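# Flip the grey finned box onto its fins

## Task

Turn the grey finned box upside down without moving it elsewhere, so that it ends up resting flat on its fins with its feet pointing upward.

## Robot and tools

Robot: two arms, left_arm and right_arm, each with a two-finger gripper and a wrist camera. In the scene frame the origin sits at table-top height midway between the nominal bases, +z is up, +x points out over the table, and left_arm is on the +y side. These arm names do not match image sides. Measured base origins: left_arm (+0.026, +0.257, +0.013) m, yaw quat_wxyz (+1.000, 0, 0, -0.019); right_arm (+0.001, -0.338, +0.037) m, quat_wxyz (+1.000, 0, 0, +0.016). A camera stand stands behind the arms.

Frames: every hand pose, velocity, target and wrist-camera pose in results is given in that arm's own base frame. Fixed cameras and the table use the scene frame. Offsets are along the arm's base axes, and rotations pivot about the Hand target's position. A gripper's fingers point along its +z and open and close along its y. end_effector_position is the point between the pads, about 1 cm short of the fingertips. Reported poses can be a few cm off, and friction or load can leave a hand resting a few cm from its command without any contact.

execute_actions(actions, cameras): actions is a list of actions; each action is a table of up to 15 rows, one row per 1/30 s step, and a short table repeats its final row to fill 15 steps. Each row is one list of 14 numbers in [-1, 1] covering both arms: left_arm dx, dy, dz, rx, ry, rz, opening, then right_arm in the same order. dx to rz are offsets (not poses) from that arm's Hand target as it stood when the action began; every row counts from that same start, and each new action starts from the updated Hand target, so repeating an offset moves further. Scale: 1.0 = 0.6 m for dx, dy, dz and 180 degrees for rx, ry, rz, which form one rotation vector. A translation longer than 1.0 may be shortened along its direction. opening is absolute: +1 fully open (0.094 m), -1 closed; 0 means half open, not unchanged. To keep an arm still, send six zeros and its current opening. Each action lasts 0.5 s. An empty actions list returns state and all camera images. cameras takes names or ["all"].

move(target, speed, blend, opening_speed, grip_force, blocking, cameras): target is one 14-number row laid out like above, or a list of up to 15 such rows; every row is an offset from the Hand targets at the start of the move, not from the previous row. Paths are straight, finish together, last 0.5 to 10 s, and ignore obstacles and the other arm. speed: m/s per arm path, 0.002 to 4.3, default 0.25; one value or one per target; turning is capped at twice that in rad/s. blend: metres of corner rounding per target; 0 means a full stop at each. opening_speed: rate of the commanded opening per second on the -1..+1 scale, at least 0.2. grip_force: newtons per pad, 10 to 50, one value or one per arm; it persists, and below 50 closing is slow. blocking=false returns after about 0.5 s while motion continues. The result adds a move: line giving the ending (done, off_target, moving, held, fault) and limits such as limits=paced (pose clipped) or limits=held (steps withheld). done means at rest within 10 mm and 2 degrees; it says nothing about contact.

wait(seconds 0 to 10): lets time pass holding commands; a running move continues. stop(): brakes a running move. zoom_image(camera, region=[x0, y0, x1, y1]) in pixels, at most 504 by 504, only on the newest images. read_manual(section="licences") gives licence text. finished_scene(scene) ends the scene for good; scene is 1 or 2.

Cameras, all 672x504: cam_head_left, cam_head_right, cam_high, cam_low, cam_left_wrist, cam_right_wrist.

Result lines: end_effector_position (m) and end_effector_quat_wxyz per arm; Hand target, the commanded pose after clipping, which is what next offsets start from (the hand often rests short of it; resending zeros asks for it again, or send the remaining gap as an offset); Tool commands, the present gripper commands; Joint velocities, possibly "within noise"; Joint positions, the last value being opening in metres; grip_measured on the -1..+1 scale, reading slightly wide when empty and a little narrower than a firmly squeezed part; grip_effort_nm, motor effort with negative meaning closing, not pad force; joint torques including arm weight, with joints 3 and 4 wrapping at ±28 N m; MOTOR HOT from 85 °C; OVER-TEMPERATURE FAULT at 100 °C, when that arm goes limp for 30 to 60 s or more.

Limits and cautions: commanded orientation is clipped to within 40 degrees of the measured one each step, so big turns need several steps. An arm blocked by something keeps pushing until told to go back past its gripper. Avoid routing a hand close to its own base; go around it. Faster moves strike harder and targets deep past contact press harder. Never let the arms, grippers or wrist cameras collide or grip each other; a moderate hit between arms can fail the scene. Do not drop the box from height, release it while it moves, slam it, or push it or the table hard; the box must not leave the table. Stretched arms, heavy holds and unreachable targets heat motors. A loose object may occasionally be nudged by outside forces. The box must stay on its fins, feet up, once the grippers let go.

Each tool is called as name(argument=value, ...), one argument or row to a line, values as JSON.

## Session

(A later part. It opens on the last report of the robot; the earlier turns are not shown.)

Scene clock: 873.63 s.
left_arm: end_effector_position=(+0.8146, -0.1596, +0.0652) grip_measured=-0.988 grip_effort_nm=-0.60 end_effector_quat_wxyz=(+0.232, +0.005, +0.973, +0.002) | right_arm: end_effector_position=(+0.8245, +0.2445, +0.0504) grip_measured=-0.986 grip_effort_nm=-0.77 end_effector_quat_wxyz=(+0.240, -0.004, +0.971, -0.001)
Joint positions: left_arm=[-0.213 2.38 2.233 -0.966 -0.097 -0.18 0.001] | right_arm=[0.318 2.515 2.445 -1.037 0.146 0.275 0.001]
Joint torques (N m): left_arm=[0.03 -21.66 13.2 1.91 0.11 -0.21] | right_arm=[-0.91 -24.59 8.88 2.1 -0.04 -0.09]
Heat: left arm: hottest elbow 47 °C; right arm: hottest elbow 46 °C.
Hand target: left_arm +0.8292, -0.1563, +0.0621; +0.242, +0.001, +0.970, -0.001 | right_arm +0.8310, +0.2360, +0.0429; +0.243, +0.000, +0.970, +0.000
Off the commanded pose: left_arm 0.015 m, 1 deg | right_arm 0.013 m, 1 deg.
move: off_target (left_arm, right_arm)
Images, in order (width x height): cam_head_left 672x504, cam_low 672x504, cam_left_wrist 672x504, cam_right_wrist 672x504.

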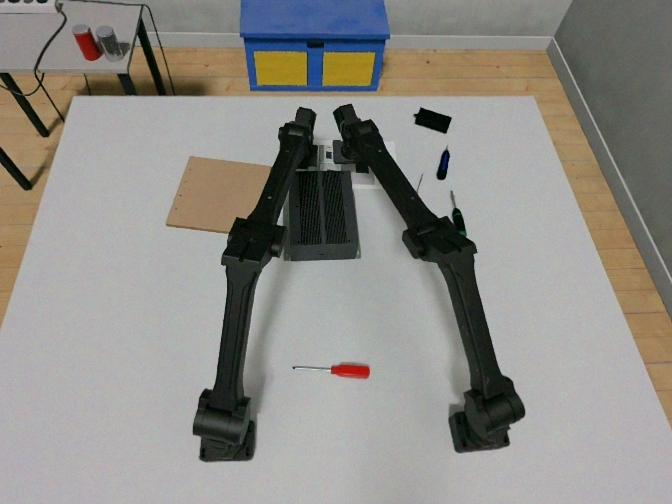

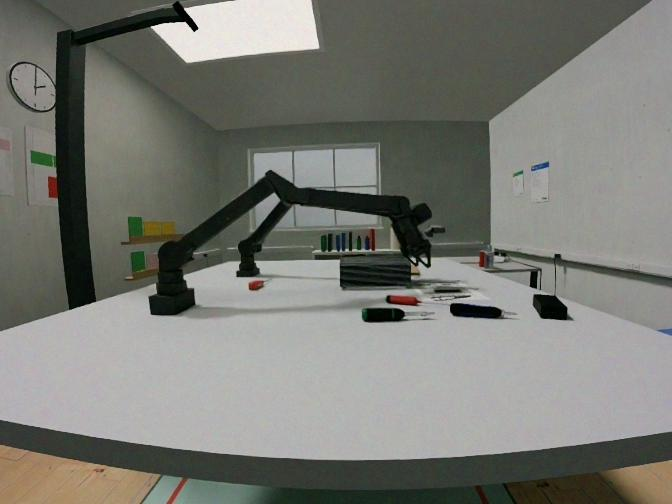

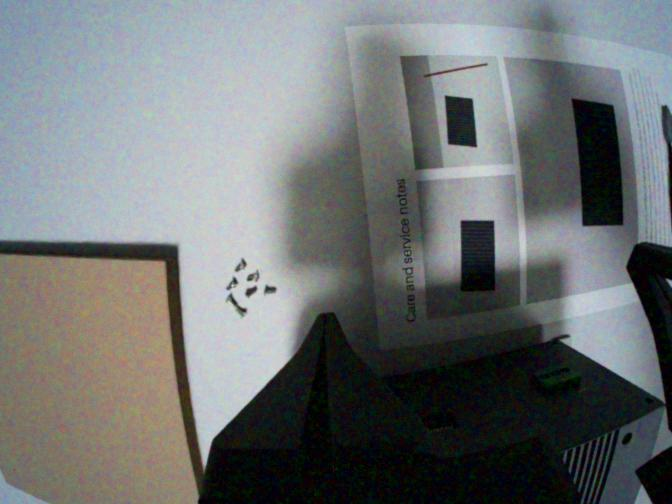

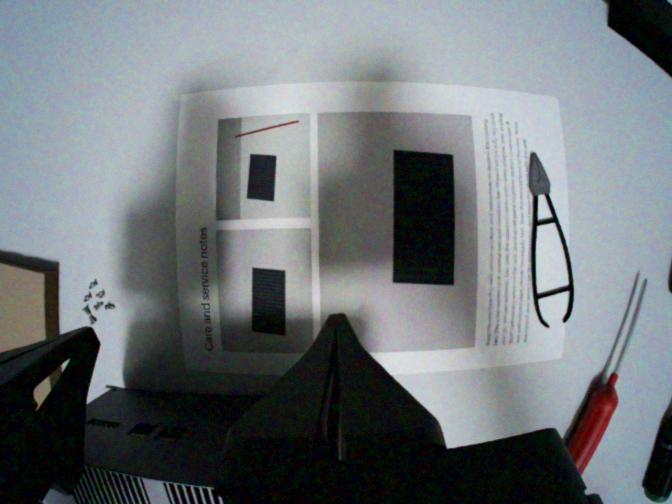

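move(
  target=[
    [0,0,0.167,0,0,0,-1,0,0,0.167,0,0,0,-1],
    [-0.03,0.2,0.2,0,0,0,-1,-0.03,-0.2,0.2,0,0,0,-1],
    [-0.467,0.217,0.25,0,0,0,-1,-0.467,-0.23,0.28,0,0,0,-1],
    [-0.469,0.194,0.05,-0.2054,-0.223,-0.440,-1,-0.465,-0.15,0.03,0.211,-0.219,0.4555,-1],
    [-0.469,0.18,0,-0.2054,-0.223,-0.440,0,-0.465,-0.11,-0.02,0.211,-0.219,0.4555,0],
  ],
  speed=[0.15,0.2,0.25,0.25,0.1],
  blend=[0.03,0.05,0.05,0.01,0],
  cameras=["cam_head_left","cam_left_wrist","cam_right_wrist"],
)

zoom_image(
  camera="cam_head_left",
  region=[220, 150, 420, 290],
)

Scene clock: 924.77 s.
left_arm: end_effector_position=(+0.5402, -0.0463, +0.0693) grip_measured=-0.004 grip_effort_nm=0.17 end_effector_quat_wxyz=(+0.465, +0.519, +0.582, -0.419) | right_arm: end_effector_position=(+0.5419, +0.1645, +0.0294) grip_measured=-0.002 grip_effort_nm=0.07 end_effector_quat_wxyz=(-0.450, +0.532, -0.567, -0.440)
Joint positions: left_arm=[0.232 2.124 1.426 -1.375 1.322 2.081 0.047] | right_arm=[-0.01 2.094 1.248 -0.568 -1.359 -1.39 0.047]
Joint torques (N m): left_arm=[-1.38 -14.86 8.72 -0.64 0.54 -0.07] | right_arm=[-0.15 -16.03 8.01 0.42 -0.61 -0.17]
Heat: left arm: hottest elbow 52 °C; right arm: hottest elbow 44 °C.
Hand target: left_arm +0.5478, -0.0483, +0.0622; +0.463, +0.526, +0.572, -0.426 | right_arm +0.5519, +0.1701, +0.0308; -0.452, +0.541, -0.559, -0.436
Off the commanded pose: left_arm 0.011 m, 2 deg | right_arm 0.012 m, 1 deg.
joint sent to its limit (left arm) — joint 6 (wrist roll), upper limit. The joint targets still meet the commanded pose.
move: off_target (left_arm, right_arm); target 5's new opening was sent with right_arm's hand 0.012 m and 1 deg from that target
Images, in order (width x height): cam_head_left 672x504, cam_left_wrist 672x504, cam_right_wrist 672x504.

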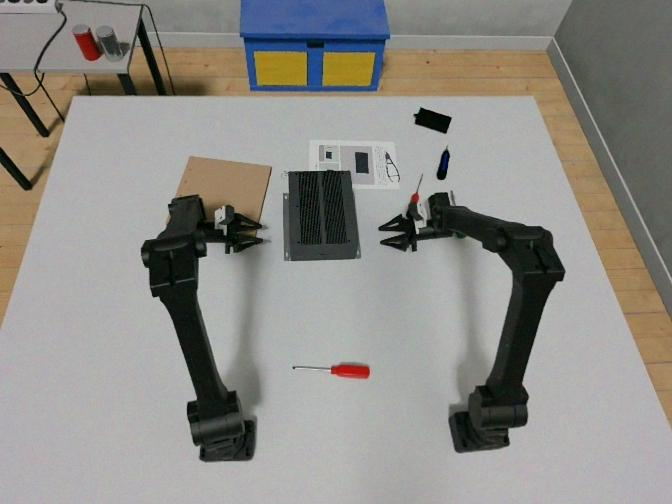

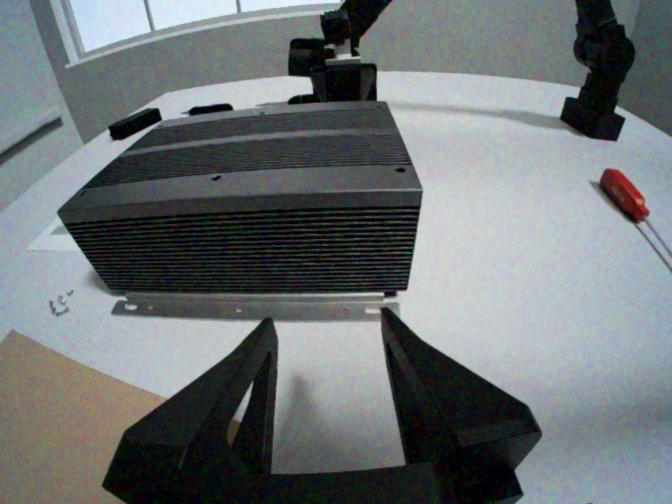

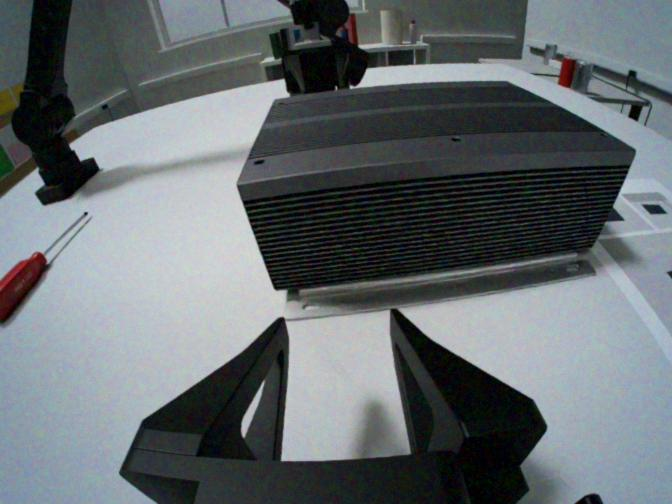

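Scaled by 2.520.

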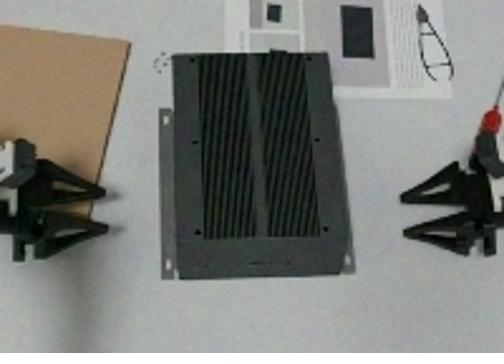

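move(
  target=[0,-0.132,-0.010,0,0,0,0,0.005,0.112,0,0,0,0,0],
  speed=0.06,
  cameras=["cam_left_wrist","cam_right_wrist"],
)

Scene clock: 934.03 s.
left_arm: end_effector_position=(+0.5474, -0.1221, +0.0482) grip_measured=-0.003 grip_effort_nm=0.16 end_effector_quat_wxyz=(+0.461, +0.522, +0.575, -0.429) | right_arm: end_effector_position=(+0.5560, +0.2307, +0.0303) grip_measured=-0.001 grip_effort_nm=0.07 end_effector_quat_wxyz=(-0.452, +0.538, -0.562, -0.436)
Joint positions: left_arm=[0.09 2.082 1.299 -0.815 1.362 1.586 0.047] | right_arm=[0.111 2.094 1.203 -0.069 -1.311 -0.941 0.047]
Joint torques (N m): left_arm=[-1.44 -18.2 6.12 0.92 0.75 -0.34] | right_arm=[0.15 -17.2 5.48 1.91 -0.47 0.04]
Heat: left arm: hottest elbow 50 °C; right arm: hottest elbow 43 °C.
Hand target: left_arm +0.5478, -0.1274, +0.0562; +0.463, +0.526, +0.572, -0.426 | right_arm +0.5550, +0.2371, +0.0309; -0.452, +0.541, -0.559, -0.436
Off the commanded pose: left_arm 0.010 m, 1 deg | right_arm 0.007 m, 0 deg.
move: done
Images, in order (width x height): cam_left_wrist 672x504, cam_right_wrist 672x504.

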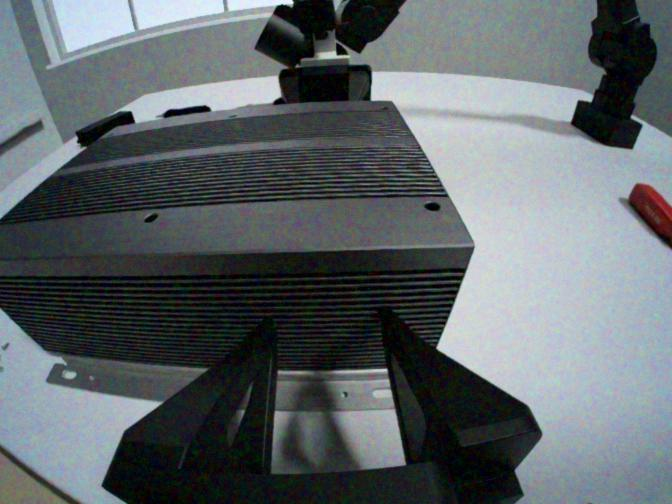

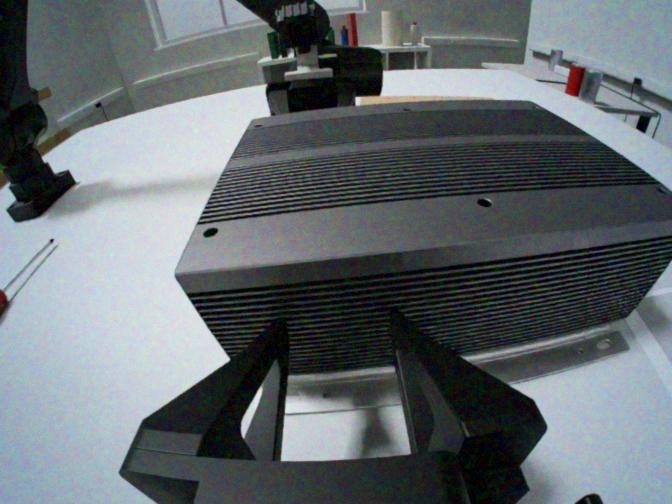

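move(
  target=[
    [0,-0.14,0,0,0,0,0,0,0.14,-0.01,0,0,0,0],
    [-0.10,-0.144,0,0,0,0,0,-0.10,0.143,-0.01,0,0,0,0],
  ],
  speed=0.05,
  cameras=["cam_head_left","cam_left_wrist","cam_right_wrist"],
)

zoom_image(
  camera="cam_head_left",
  region=[220, 150, 420, 290],
)

Scene clock: 945.90 s.
left_arm: end_effector_position=(+0.5099, -0.1345, +0.0503) grip_measured=-0.003 grip_effort_nm=0.16 end_effector_quat_wxyz=(+0.490, +0.489, +0.610, -0.386) | right_arm: end_effector_position=(+0.5491, +0.2250, +0.0324) grip_measured=-0.001 grip_effort_nm=0.06 end_effector_quat_wxyz=(+0.498, -0.499, +0.602, +0.375)
Joint positions: left_arm=[0.066 1.914 0.946 0.012 1.294 0.946 0.047] | right_arm=[0.118 2.037 1.015 0.436 -1.158 -0.593 0.047]
Joint torques (N m): left_arm=[-13.22 -14.8 5.14 1.85 1.16 -0.38] | right_arm=[12.69 -15.74 3.12 1.68 -1.79 0.09]
Heat: left arm: hottest elbow 47 °C; right arm: hottest elbow 42 °C.
Hand target: left_arm +0.4877, -0.2139, +0.0562; +0.463, +0.526, +0.572, -0.426 | right_arm +0.4950, +0.3230, +0.0249; +0.452, -0.541, +0.559, +0.436
Off the commanded pose: left_arm 0.083 m, 8 deg | right_arm 0.112 m, 11 deg.
move: off_target (left_arm, right_arm)
Images, in order (width x height): cam_head_left 672x504, cam_left_wrist 672x504, cam_right_wrist 672x504.

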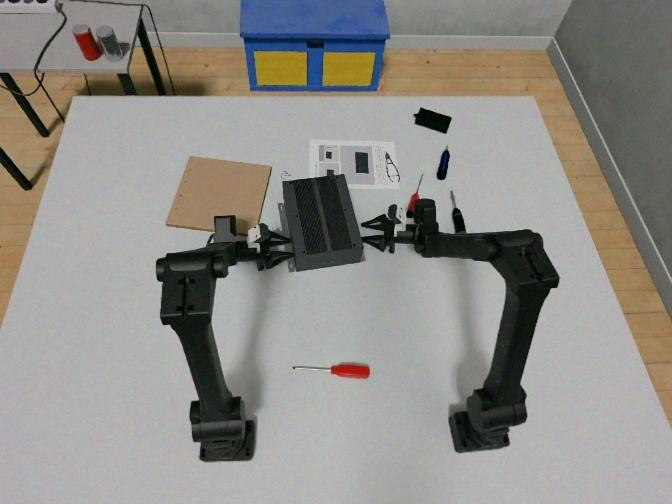

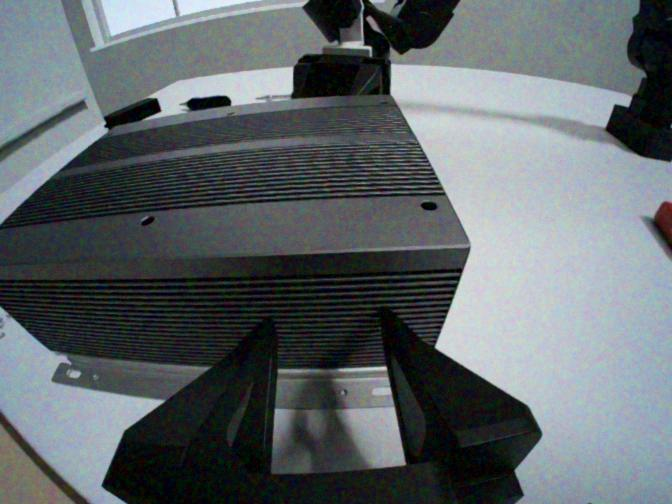

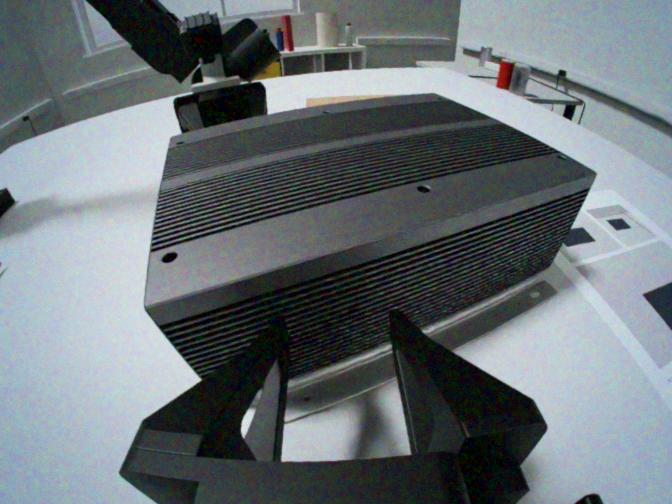

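Scaled by 2.520.

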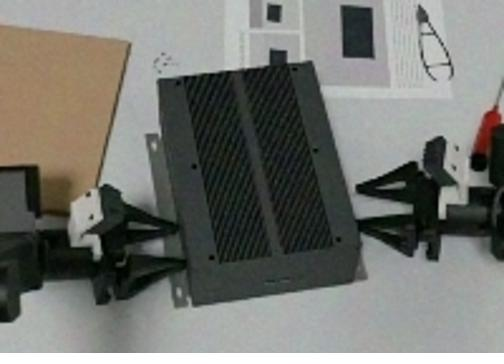

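move(
  target=[0,0,0,0,0,0,0,-0.09,0,0,0,0,0,0],
  speed=0.04,
  cameras=["cam_head_left"],
)

zoom_image(
  camera="cam_head_left",
  region=[220, 150, 420, 290],
)

Scene clock: 955.33 s.
left_arm: end_effector_position=(+0.5072, -0.1347, +0.0502) grip_measured=-0.003 grip_effort_nm=0.16 end_effector_quat_wxyz=(+0.489, +0.487, +0.611, -0.387) | right_arm: end_effector_position=(+0.4998, +0.2204, +0.0319) grip_measured=-0.001 grip_effort_nm=0.06 end_effector_quat_wxyz=(+0.503, -0.493, +0.607, +0.369)
Joint positions: left_arm=[0.066 1.91 0.937 0.018 1.294 0.94 0.047] | right_arm=[0.124 1.968 0.848 0.568 -1.133 -0.557 0.047]
Joint torques (N m): left_arm=[-13.27 -14.39 5.6 1.95 1.17 -0.44] | right_arm=[14.39 -13.45 2.47 1.72 -1.92 0.08]
Heat: left arm: hottest elbow 46 °C; right arm: hottest elbow 41 °C.
Hand target: left_arm +0.4878, -0.2139, +0.0562; +0.463, +0.526, +0.572, -0.426 | right_arm +0.4410, +0.3231, +0.0248; +0.452, -0.541, +0.559, +0.436
Off the commanded pose: left_arm 0.082 m, 8 deg | right_arm 0.118 m, 12 deg.
move: off_target (left_arm, right_arm)
Images, in order (width x height): cam_head_left 672x504.

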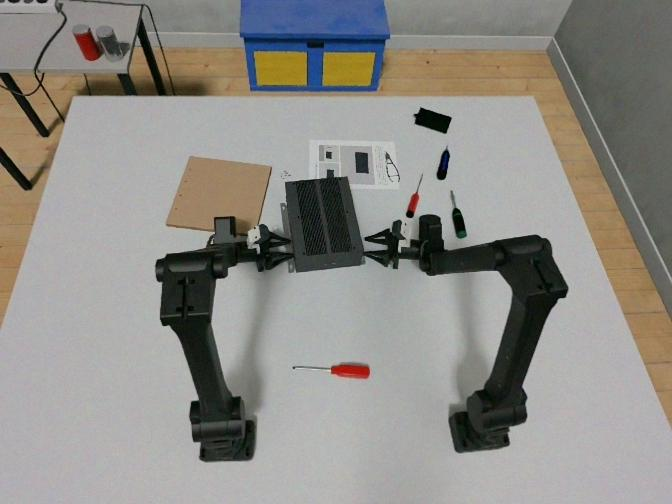

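Scaled by 2.520.

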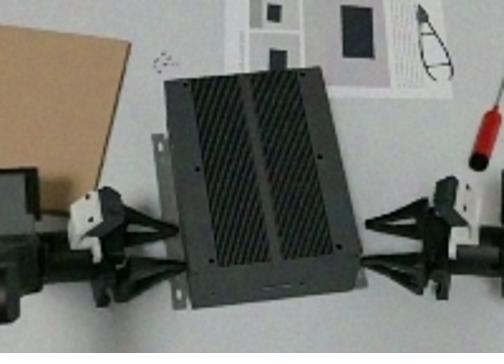

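move(
  target=[
    [0,0.11,0,0,0,0,0,0,-0.1,0.01,0,0,0,0],
    [0,0.11,0,0,0,0,0,0,-0.2,0.01,0,0,0,0],
    [0,0.11,0,0,0,0,0,0.173,-0.2,0.01,0,0,0,0],
    [0,0.11,0,0,0,0,0,0.173,-0.13,0.01,0,0,0,0],
  ],
  speed=0.08,
  cameras=["cam_head_left","cam_left_wrist","cam_right_wrist"],
)

zoom_image(
  camera="cam_head_left",
  region=[220, 150, 420, 290],
)

Scene clock: 981.67 s.
left_arm: end_effector_position=(+0.4808, -0.1347, +0.0571) grip_measured=-0.003 grip_effort_nm=0.16 end_effector_quat_wxyz=(+0.466, +0.516, +0.583, -0.420) | right_arm: end_effector_position=(+0.5468, +0.2268, +0.0323) grip_measured=-0.001 grip_effort_nm=0.02 end_effector_quat_wxyz=(-0.456, +0.533, -0.568, -0.431)
Joint positions: left_arm=[0.075 1.908 1.013 -0.501 1.352 1.384 0.047] | right_arm=[0.107 2.067 1.153 -0.01 -1.299 -0.903 0.047]
Joint torques (N m): left_arm=[-3.19 -11.99 8.35 0.43 0.99 -0.12] | right_arm=[2.08 -15.38 5.98 2.32 -0.53 0.19]
Heat: left arm: hottest elbow 43 °C; right arm: hottest elbow 39 °C.
Hand target: left_arm +0.4877, -0.1479, +0.0562; +0.463, +0.526, +0.572, -0.426 | right_arm +0.5447, +0.2451, +0.0308; -0.452, +0.541, -0.559, -0.436
Off the commanded pose: left_arm 0.015 m, 2 deg | right_arm 0.018 m, 1 deg.
move: off_target (left_arm, right_arm)
Images, in order (width x height): cam_head_left 672x504, cam_left_wrist 672x504, cam_right_wrist 672x504.

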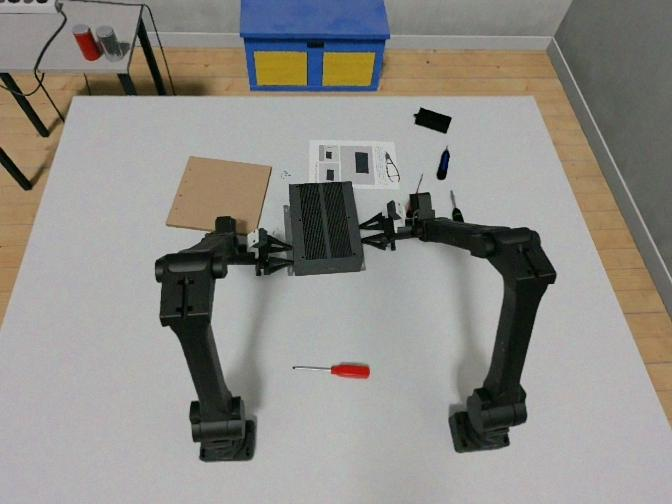

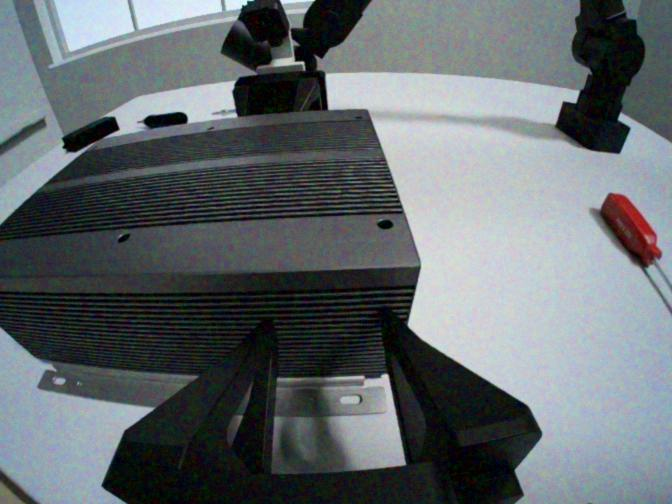

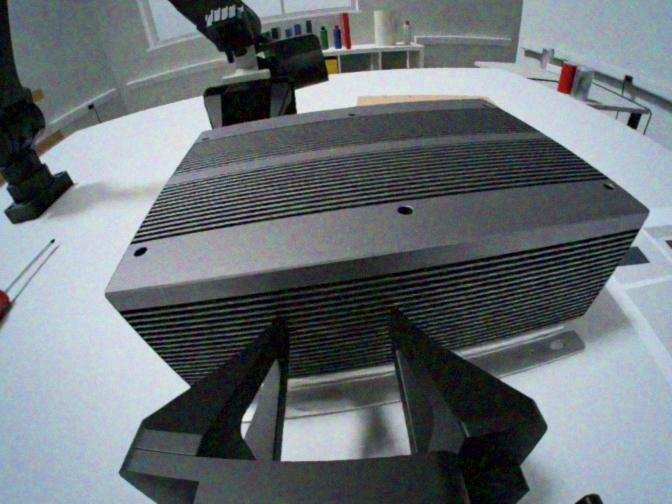

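Scaled by 2.520.

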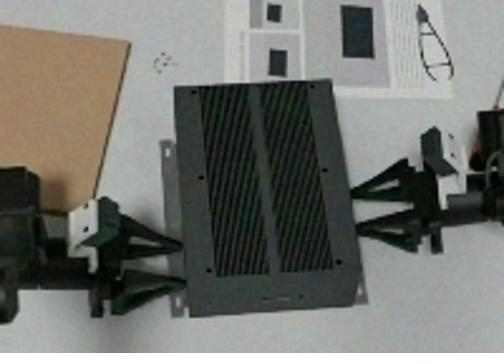

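move(
  target=[
    [0.02,0.04,0,0,0,0,0,0,-0.08,0,0,0,0,0],
    [0.02,0.0,0,0,0,0,0,-0.058,-0.08,0,0,0,0,0],
    [0.02,-0.12,0,0,0,0,0,-0.058,0.13,-0.008,0,0,0,0],
    [0.02,-0.12,0,0,0,0,0,-0.14,0.13,-0.008,0,0,0,0],
    [-0.15,-0.12,0,0,0,0,0,-0.31,0.13,-0.008,0,0,0,0],
  ],
  speed=[0.08,0.08,0.06,0.05,0.05],
  blend=[0.005,0,0.005,0.005,0],
  cameras=["cam_head_left","cam_left_wrist","cam_right_wrist"],
)

zoom_image(
  camera="cam_head_left",
  region=[220, 150, 420, 290],
)

Scene clock: 1001.30 s.
left_arm: end_effector_position=(+0.4526, -0.1295, +0.0606) grip_measured=-0.002 grip_effort_nm=0.14 end_effector_quat_wxyz=(+0.509, +0.492, +0.618, -0.343) | right_arm: end_effector_position=(+0.3942, +0.2370, +0.0222) grip_measured=-0.001 grip_effort_nm=0.03 end_effector_quat_wxyz=(+0.484, -0.487, +0.614, +0.389)
Joint positions: left_arm=[0.079 1.765 0.723 0.194 1.236 0.899 0.047] | right_arm=[0.2 1.89 0.569 0.804 -1.093 -0.461 0.047]
Joint torques (N m): left_arm=[-15.15 -11.58 1.47 0.9 2.99 -0.32] | right_arm=[14.51 -9.47 4.6 2.3 -0.95 0.15]
Heat: left arm: hottest elbow 42 °C; right arm: hottest elbow 38 °C.
Hand target: left_arm +0.3978, -0.2198, +0.0562; +0.463, +0.526, +0.572, -0.426 | right_arm +0.3588, +0.3230, +0.0260; +0.452, -0.541, +0.559, +0.436
Off the commanded pose: left_arm 0.106 m, 13 deg | right_arm 0.093 m, 11 deg.
move: off_target (left_arm, right_arm)
Images, in order (width x height): cam_head_left 672x504, cam_left_wrist 672x504, cam_right_wrist 672x504.

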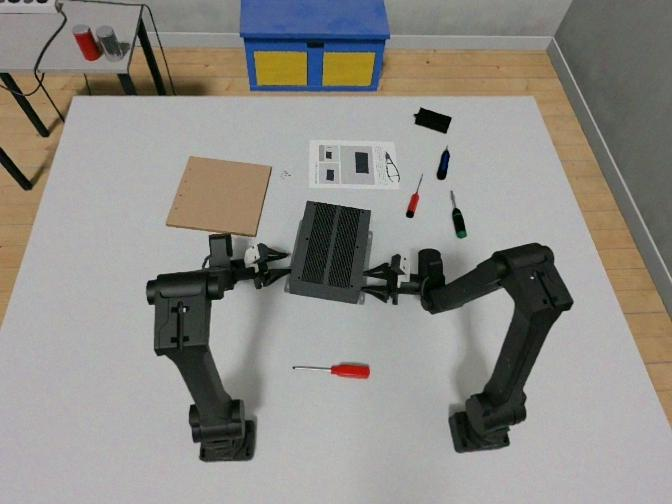

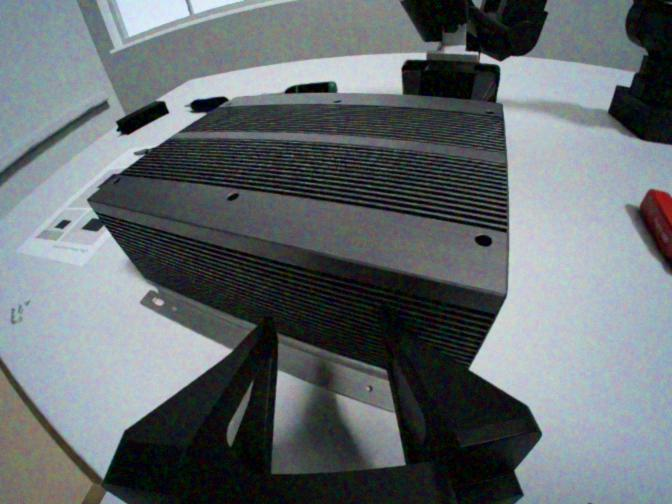

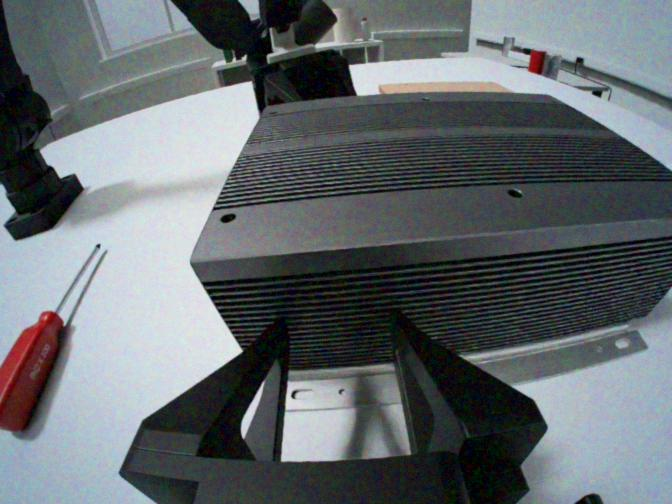

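Scaled by 2.520.

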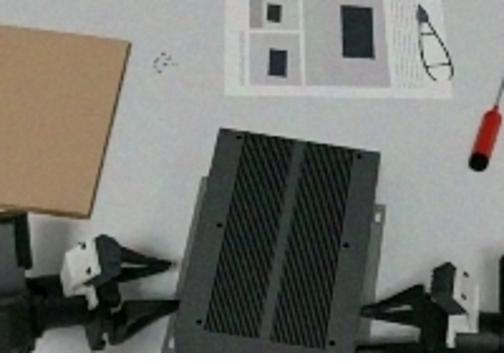

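move(
  target=[
    [0.08,0.14,0,0,0,0,0,0.05,-0.14,0.01,0,0,0,0],
    [0.08,0.22,0,0,0,0,0,0.05,-0.20,0.01,0,0,0,0],
    [0.045,0.22,0,0,0,0,0,0.25,-0.20,0.02,0,0,0,0],
    [0.045,0.08,-0.01,0,0,0,0,0.25,-0.10,0.01,0,0,0,0],
  ],
  speed=[0.06,0.08,0.1,0.06],
  blend=[0.005,0.005,0.005,0],
  cameras=["cam_head_left","cam_left_wrist","cam_right_wrist"],
)

zoom_image(
  camera="cam_head_left",
  region=[220, 180, 440, 330],
)

Scene clock: 1020.60 s.
left_arm: end_effector_position=(+0.4324, -0.1401, +0.0479) grip_measured=-0.002 grip_effort_nm=0.14 end_effector_quat_wxyz=(+0.475, +0.506, +0.589, -0.414) | right_arm: end_effector_position=(+0.5272, +0.2164, +0.0342) grip_measured=-0.001 grip_effort_nm=0.02 end_effector_quat_wxyz=(+0.470, -0.521, +0.582, +0.410)
Joint positions: left_arm=[0.071 1.83 0.811 -0.217 1.35 1.221 0.047] | right_arm=[0.095 2.013 1.03 0.177 -1.259 -0.793 0.047]
Joint torques (N m): left_arm=[-6.95 -12.22 5.07 1.72 0.56 -0.34] | right_arm=[6.3 -14.92 5.07 2.19 -1.02 0.13]
Heat: left arm: hottest elbow 41 °C; right arm: hottest elbow 38 °C.
Hand target: left_arm +0.4248, -0.1718, +0.0503; +0.463, +0.526, +0.572, -0.426 | right_arm +0.5089, +0.2630, +0.0320; +0.452, -0.541, +0.559, +0.436
Off the commanded pose: left_arm 0.033 m, 4 deg | right_arm 0.050 m, 5 deg.
move: off_target (left_arm, right_arm)
Images, in order (width x height): cam_head_left 672x504, cam_left_wrist 672x504, cam_right_wrist 672x504.

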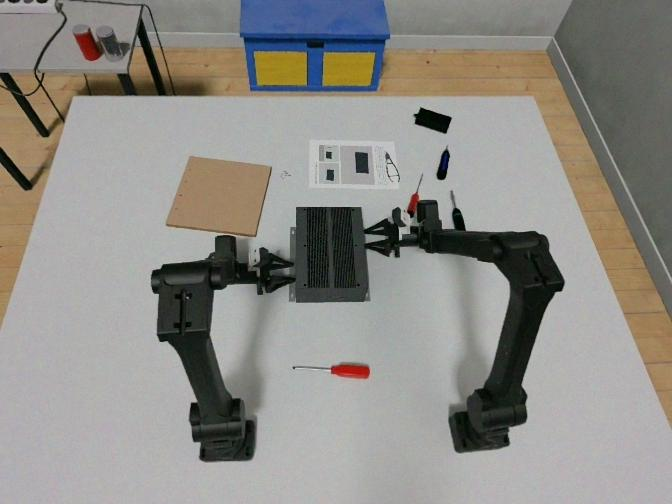

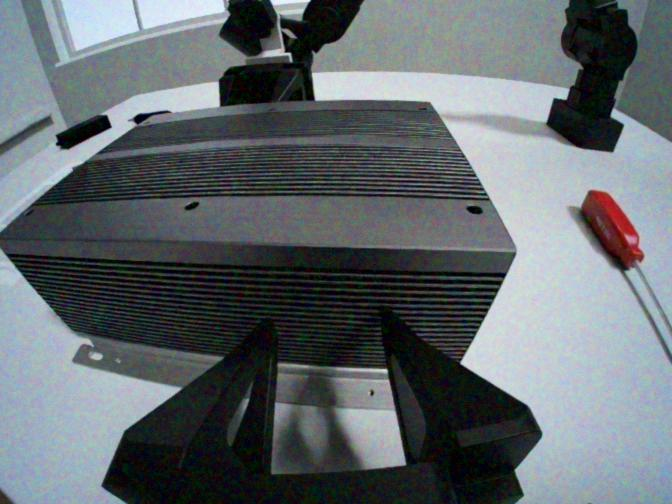

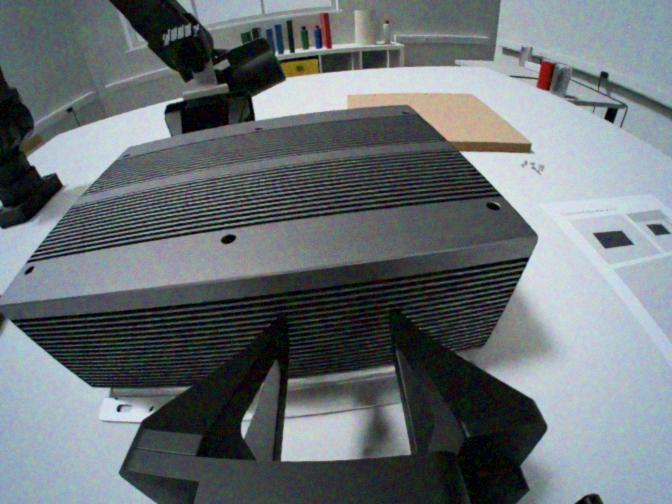

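Scaled by 2.291.

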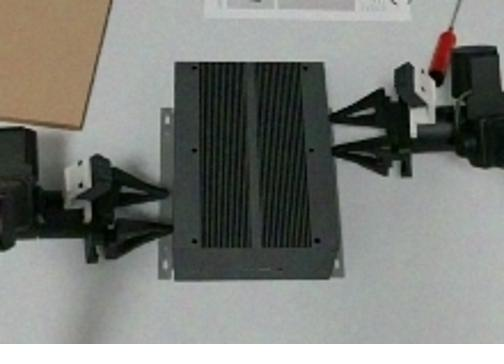

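move(
  target=[
    [0,-0.035,0,0,0,0,0,0.0,0.035,0,0,0,0,0],
  ],
  speed=[0.04],
  cameras=["cam_head_left"],
)

zoom_image(
  camera="cam_head_left",
  region=[220, 180, 440, 330],
)

Scene clock: 1028.17 s.
left_arm: end_effector_position=(+0.4303, -0.1554, +0.0476) grip_measured=-0.002 grip_effort_nm=0.14 end_effector_quat_wxyz=(+0.474, +0.499, +0.594, -0.416) | right_arm: end_effector_position=(+0.5374, +0.2154, +0.0366) grip_measured=-0.001 grip_effort_nm=0.02 end_effector_quat_wxyz=(+0.480, -0.512, +0.592, +0.396)
Joint positions: left_arm=[0.033 1.821 0.763 -0.002 1.334 1.026 0.047] | right_arm=[0.095 2.014 1.026 0.263 -1.226 -0.718 0.047]
Joint torques (N m): left_arm=[-8 -11.81 5.74 2.22 0.3 -0.38] | right_arm=[9.11 -14.68 5.04 2.02 -1.35 0.1]
Heat: left arm: hottest elbow 40 °C; right arm: hottest elbow 37 °C.
Hand target: left_arm +0.4248, -0.1930, +0.0503; +0.463, +0.526, +0.572, -0.426 | right_arm +0.5088, +0.2839, +0.0321; +0.452, -0.541, +0.559, +0.436
Off the commanded pose: left_arm 0.038 m, 4 deg | right_arm 0.074 m, 7 deg.
move: off_target (left_arm, right_arm)
Images, in order (width x height): cam_head_left 672x504.

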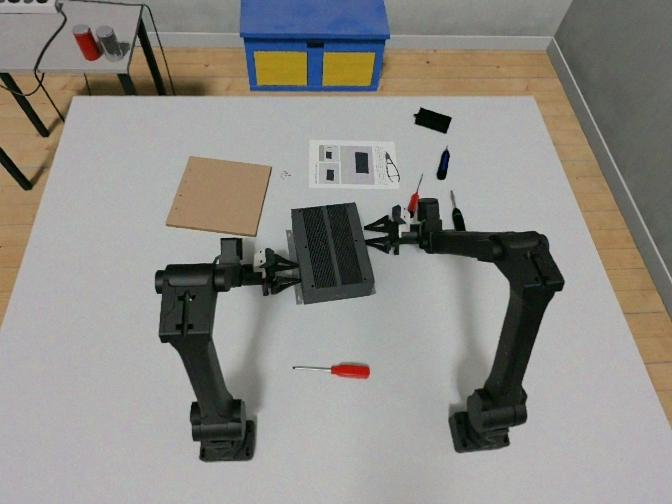

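Scaled by 2.291.

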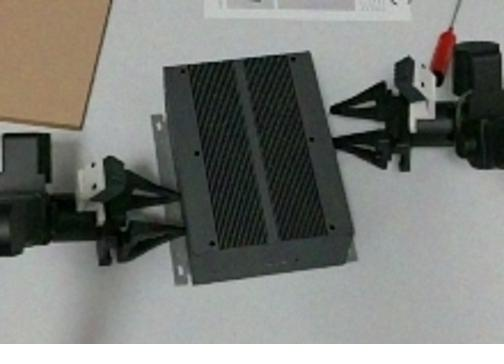

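move(
  target=[
    [0,0.13,0,0,0,0,0,0,-0.13,0,0,0,0,0],
    [0,0.2,0.01,0,0,0,0,0,-0.20,0,0,0,0,0],
    [-0.03,0.2,0.01,0,0,0,0,-0.13,-0.20,0,0,0,0,0],
    [-0.03,0.15,0,0,0,0,0,-0.13,-0.10,0,0,0,0,0],
  ],
  speed=[0.05,0.08,0.1,0.06],
  blend=[0.005,0.005,0.005,0],
  cameras=["cam_head_left","cam_left_wrist","cam_right_wrist"],
)

zoom_image(
  camera="cam_head_left",
  region=[220, 180, 440, 330],
)

Scene clock: 1044.87 s.
left_arm: end_effector_position=(+0.4085, -0.0989, +0.0521) grip_measured=-0.002 grip_effort_nm=0.14 end_effector_quat_wxyz=(+0.466, +0.528, +0.572, -0.422) | right_arm: end_effector_position=(+0.4338, +0.2084, +0.0267) grip_measured=-0.001 grip_effort_nm=0.02 end_effector_quat_wxyz=(-0.453, +0.530, -0.571, -0.433)
Joint positions: left_arm=[0.179 1.893 0.94 -1.008 1.341 1.98 0.047] | right_arm=[0.092 1.907 0.804 0.137 -1.308 -0.934 0.047]
Joint torques (N m): left_arm=[-1.44 -12.1 4.49 0.36 0.8 -0.32] | right_arm=[2.26 -13.8 4.31 1.94 -0.53 0.13]
Heat: left arm: hottest elbow 40 °C; right arm: hottest elbow 38 °C.
Hand target: left_arm +0.4068, -0.1028, +0.0502; +0.463, +0.526, +0.572, -0.426 | right_arm +0.4308, +0.2241, +0.0321; -0.452, +0.541, -0.559, -0.436
Off the commanded pose: left_arm 0.005 m, 1 deg | right_arm 0.017 m, 2 deg.
move: off_target (right_arm)
Images, in order (width x height): cam_head_left 672x504, cam_left_wrist 672x504, cam_right_wrist 672x504.

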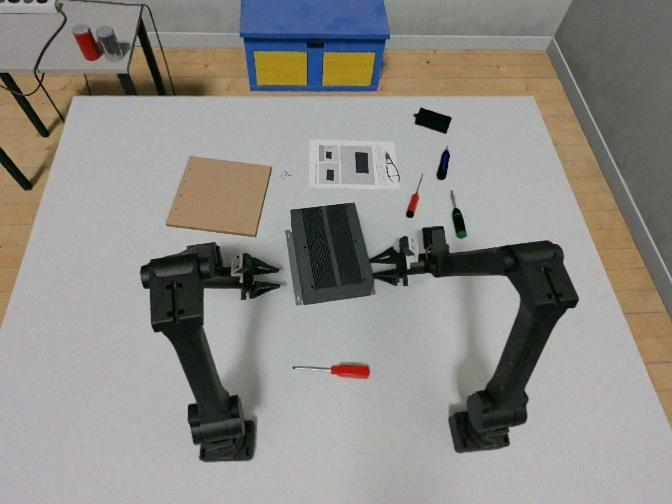

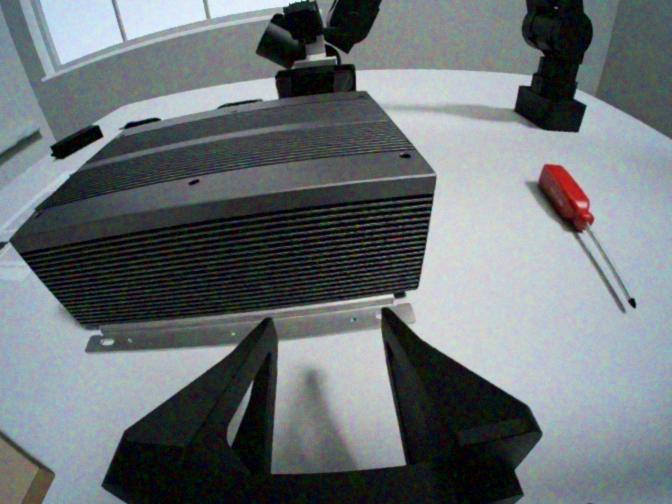

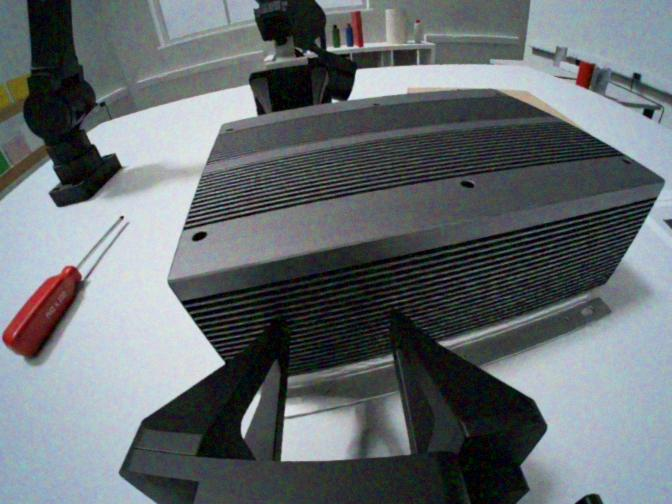

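Scaled by 2.291.

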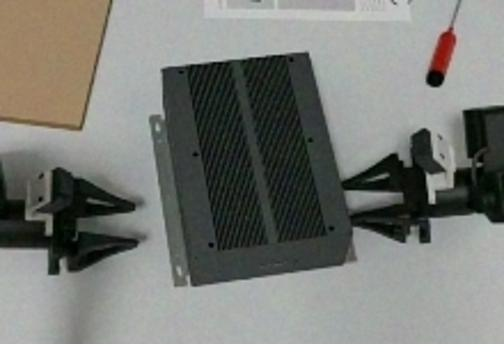

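move(
  target=[
    [0.0,0.0,0,0,0,0,0,-0.02,-0.03,0,0,0,0,0],
    [0,0,0,0,0,0,0,-0.02,0.02,0,0,0,0,0],
  ],
  speed=0.04,
  cameras=["cam_head_left"],
)

zoom_image(
  camera="cam_head_left",
  region=[220, 180, 440, 330],
)

Scene clock: 1054.30 s.
left_arm: end_effector_position=(+0.4085, -0.0989, +0.0521) grip_measured=-0.002 grip_effort_nm=0.14 end_effector_quat_wxyz=(+0.466, +0.527, +0.572, -0.422) | right_arm: end_effector_position=(+0.4222, +0.2181, +0.0273) grip_measured=-0.001 grip_effort_nm=0.03 end_effector_quat_wxyz=(-0.454, +0.530, -0.574, -0.428)
Joint positions: left_arm=[0.179 1.893 0.94 -1.008 1.341 1.978 0.047] | right_arm=[0.119 1.889 0.754 0.256 -1.28 -0.848 0.047]
Joint torques (N m): left_arm=[-1.55 -12.04 4.42 0.42 0.79 -0.33] | right_arm=[2.43 -12.28 4.57 2.11 -0.79 0.19]
Heat: left arm: hottest elbow 40 °C; right arm: hottest elbow 37 °C.
Hand target: left_arm +0.4068, -0.1028, +0.0502; +0.463, +0.526, +0.572, -0.426 | right_arm +0.4188, +0.2360, +0.0321; -0.452, +0.541, -0.559, -0.436
Off the commanded pose: left_arm 0.005 m, 1 deg | right_arm 0.019 m, 2 deg.
move: off_target (right_arm)
Images, in order (width x height): cam_head_left 672x504.

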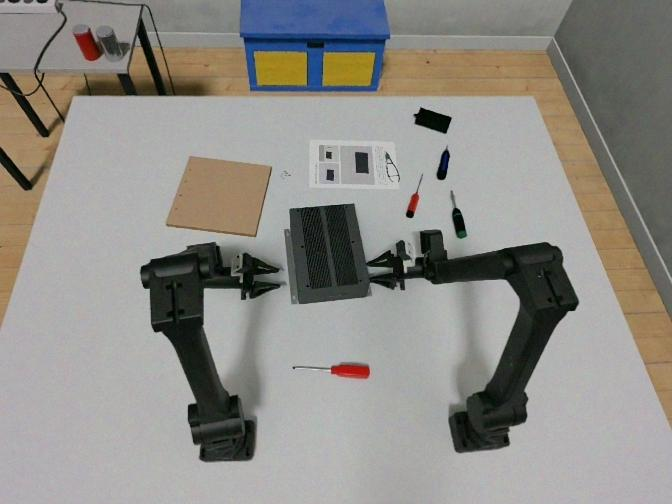

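Scaled by 2.291.

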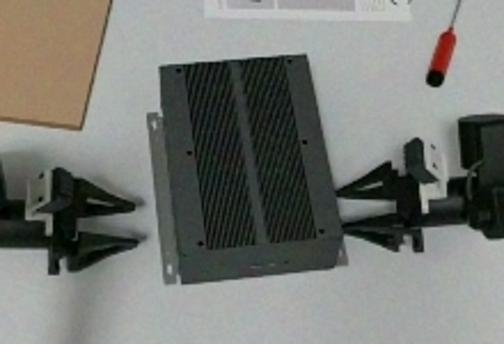

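move(
  target=[0,0,0,0,0,0,0,0,0.018,0,0,0,0,0],
  speed=0.04,
  cameras=["cam_head_left","cam_right_wrist"],
)

zoom_image(
  camera="cam_head_left",
  region=[220, 180, 440, 330],
)

Scene clock: 1060.23 s.
left_arm: end_effector_position=(+0.4085, -0.0989, +0.0521) grip_measured=-0.002 grip_effort_nm=0.14 end_effector_quat_wxyz=(+0.466, +0.527, +0.572, -0.422) | right_arm: end_effector_position=(+0.4206, +0.2296, +0.0272) grip_measured=-0.001 grip_effort_nm=0.02 end_effector_quat_wxyz=(-0.453, +0.530, -0.574, -0.430)
Joint positions: left_arm=[0.179 1.893 0.94 -1.008 1.341 1.978 0.047] | right_arm=[0.147 1.894 0.746 0.327 -1.264 -0.783 0.047]
Joint torques (N m): left_arm=[-1.49 -11.99 4.42 0.4 0.8 -0.33] | right_arm=[2.78 -11.69 4.79 2.37 -0.65 0.18]
Heat: left arm: hottest elbow 39 °C; right arm: hottest elbow 37 °C.
Hand target: left_arm +0.4068, -0.1028, +0.0502; +0.463, +0.526, +0.572, -0.426 | right_arm +0.4188, +0.2468, +0.0321; -0.452, +0.541, -0.559, -0.436
Off the commanded pose: left_arm 0.005 m, 1 deg | right_arm 0.018 m, 2 deg.
move: off_target (right_arm)
Images, in order (width x height): cam_head_left 672x504, cam_right_wrist 672x504.

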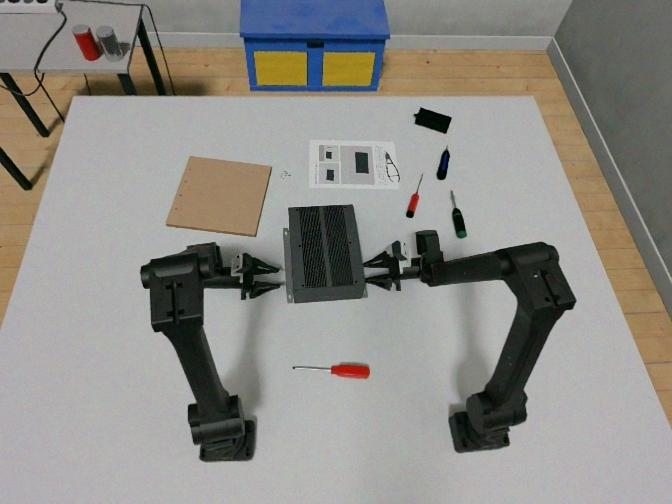

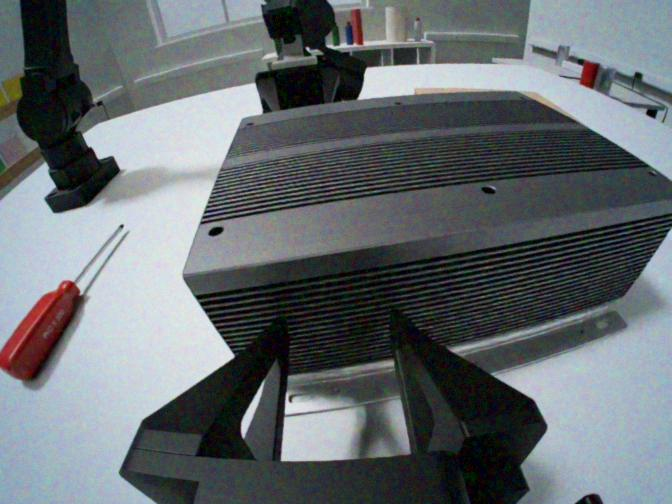

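Scaled by 2.291.

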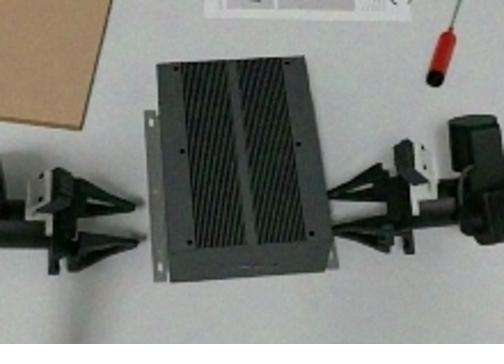

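move(
  target=[0.017,-0.065,0,0,0,0,0,0,-0.01,-0.014,0,0,0,0],
  speed=0.05,
  cameras=["cam_left_wrist","cam_right_wrist"],
)

Scene clock: 1069.83 s.
left_arm: end_effector_position=(+0.4178, -0.1330, +0.0452) grip_measured=-0.002 grip_effort_nm=0.14 end_effector_quat_wxyz=(+0.463, +0.520, +0.578, -0.426) | right_arm: end_effector_position=(+0.4198, +0.2298, +0.0262) grip_measured=-0.001 grip_effort_nm=0.03 end_effector_quat_wxyz=(-0.453, +0.530, -0.572, -0.432)
Joint positions: left_arm=[0.092 1.854 0.863 -0.562 1.361 1.542 0.047] | right_arm=[0.147 1.898 0.746 0.331 -1.27 -0.783 0.047]
Joint torques (N m): left_arm=[-2.61 -13.04 4.89 1.16 0.79 -0.36] | right_arm=[1.32 -10.93 4.79 1.91 -0.8 -0.15]
Heat: left arm: hottest elbow 39 °C; right arm: hottest elbow 37 °C.
Hand target: left_arm +0.4169, -0.1419, +0.0503; +0.463, +0.526, +0.572, -0.426 | right_arm +0.4187, +0.2408, +0.0236; -0.452, +0.541, -0.559, -0.436
Off the commanded pose: left_arm 0.010 m, 1 deg | right_arm 0.011 m, 2 deg.
move: off_target (right_arm)
Images, in order (width x height): cam_left_wrist 672x504, cam_right_wrist 672x504.

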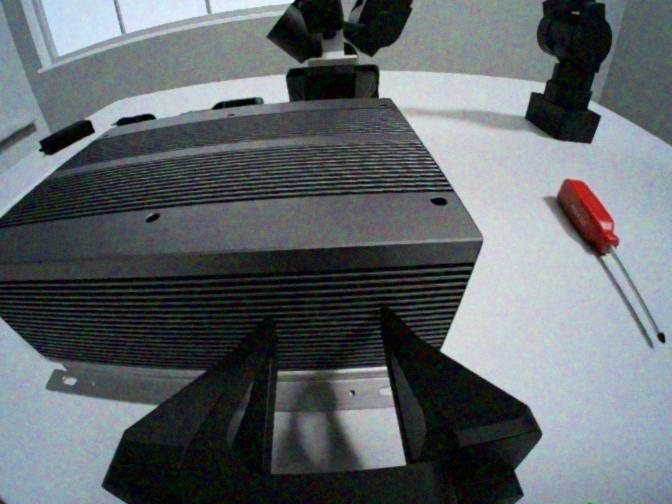

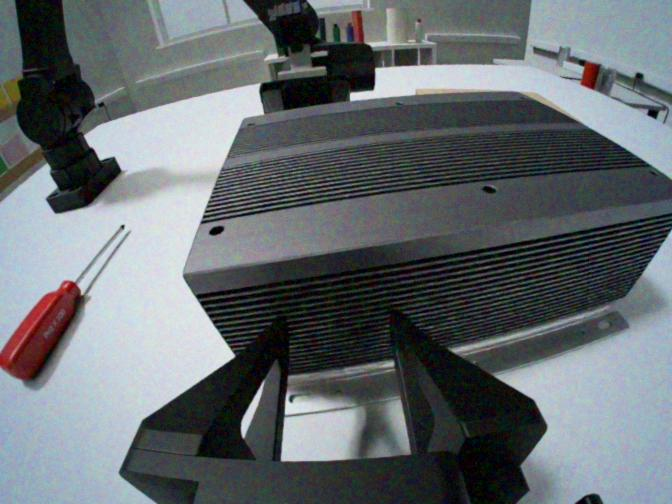

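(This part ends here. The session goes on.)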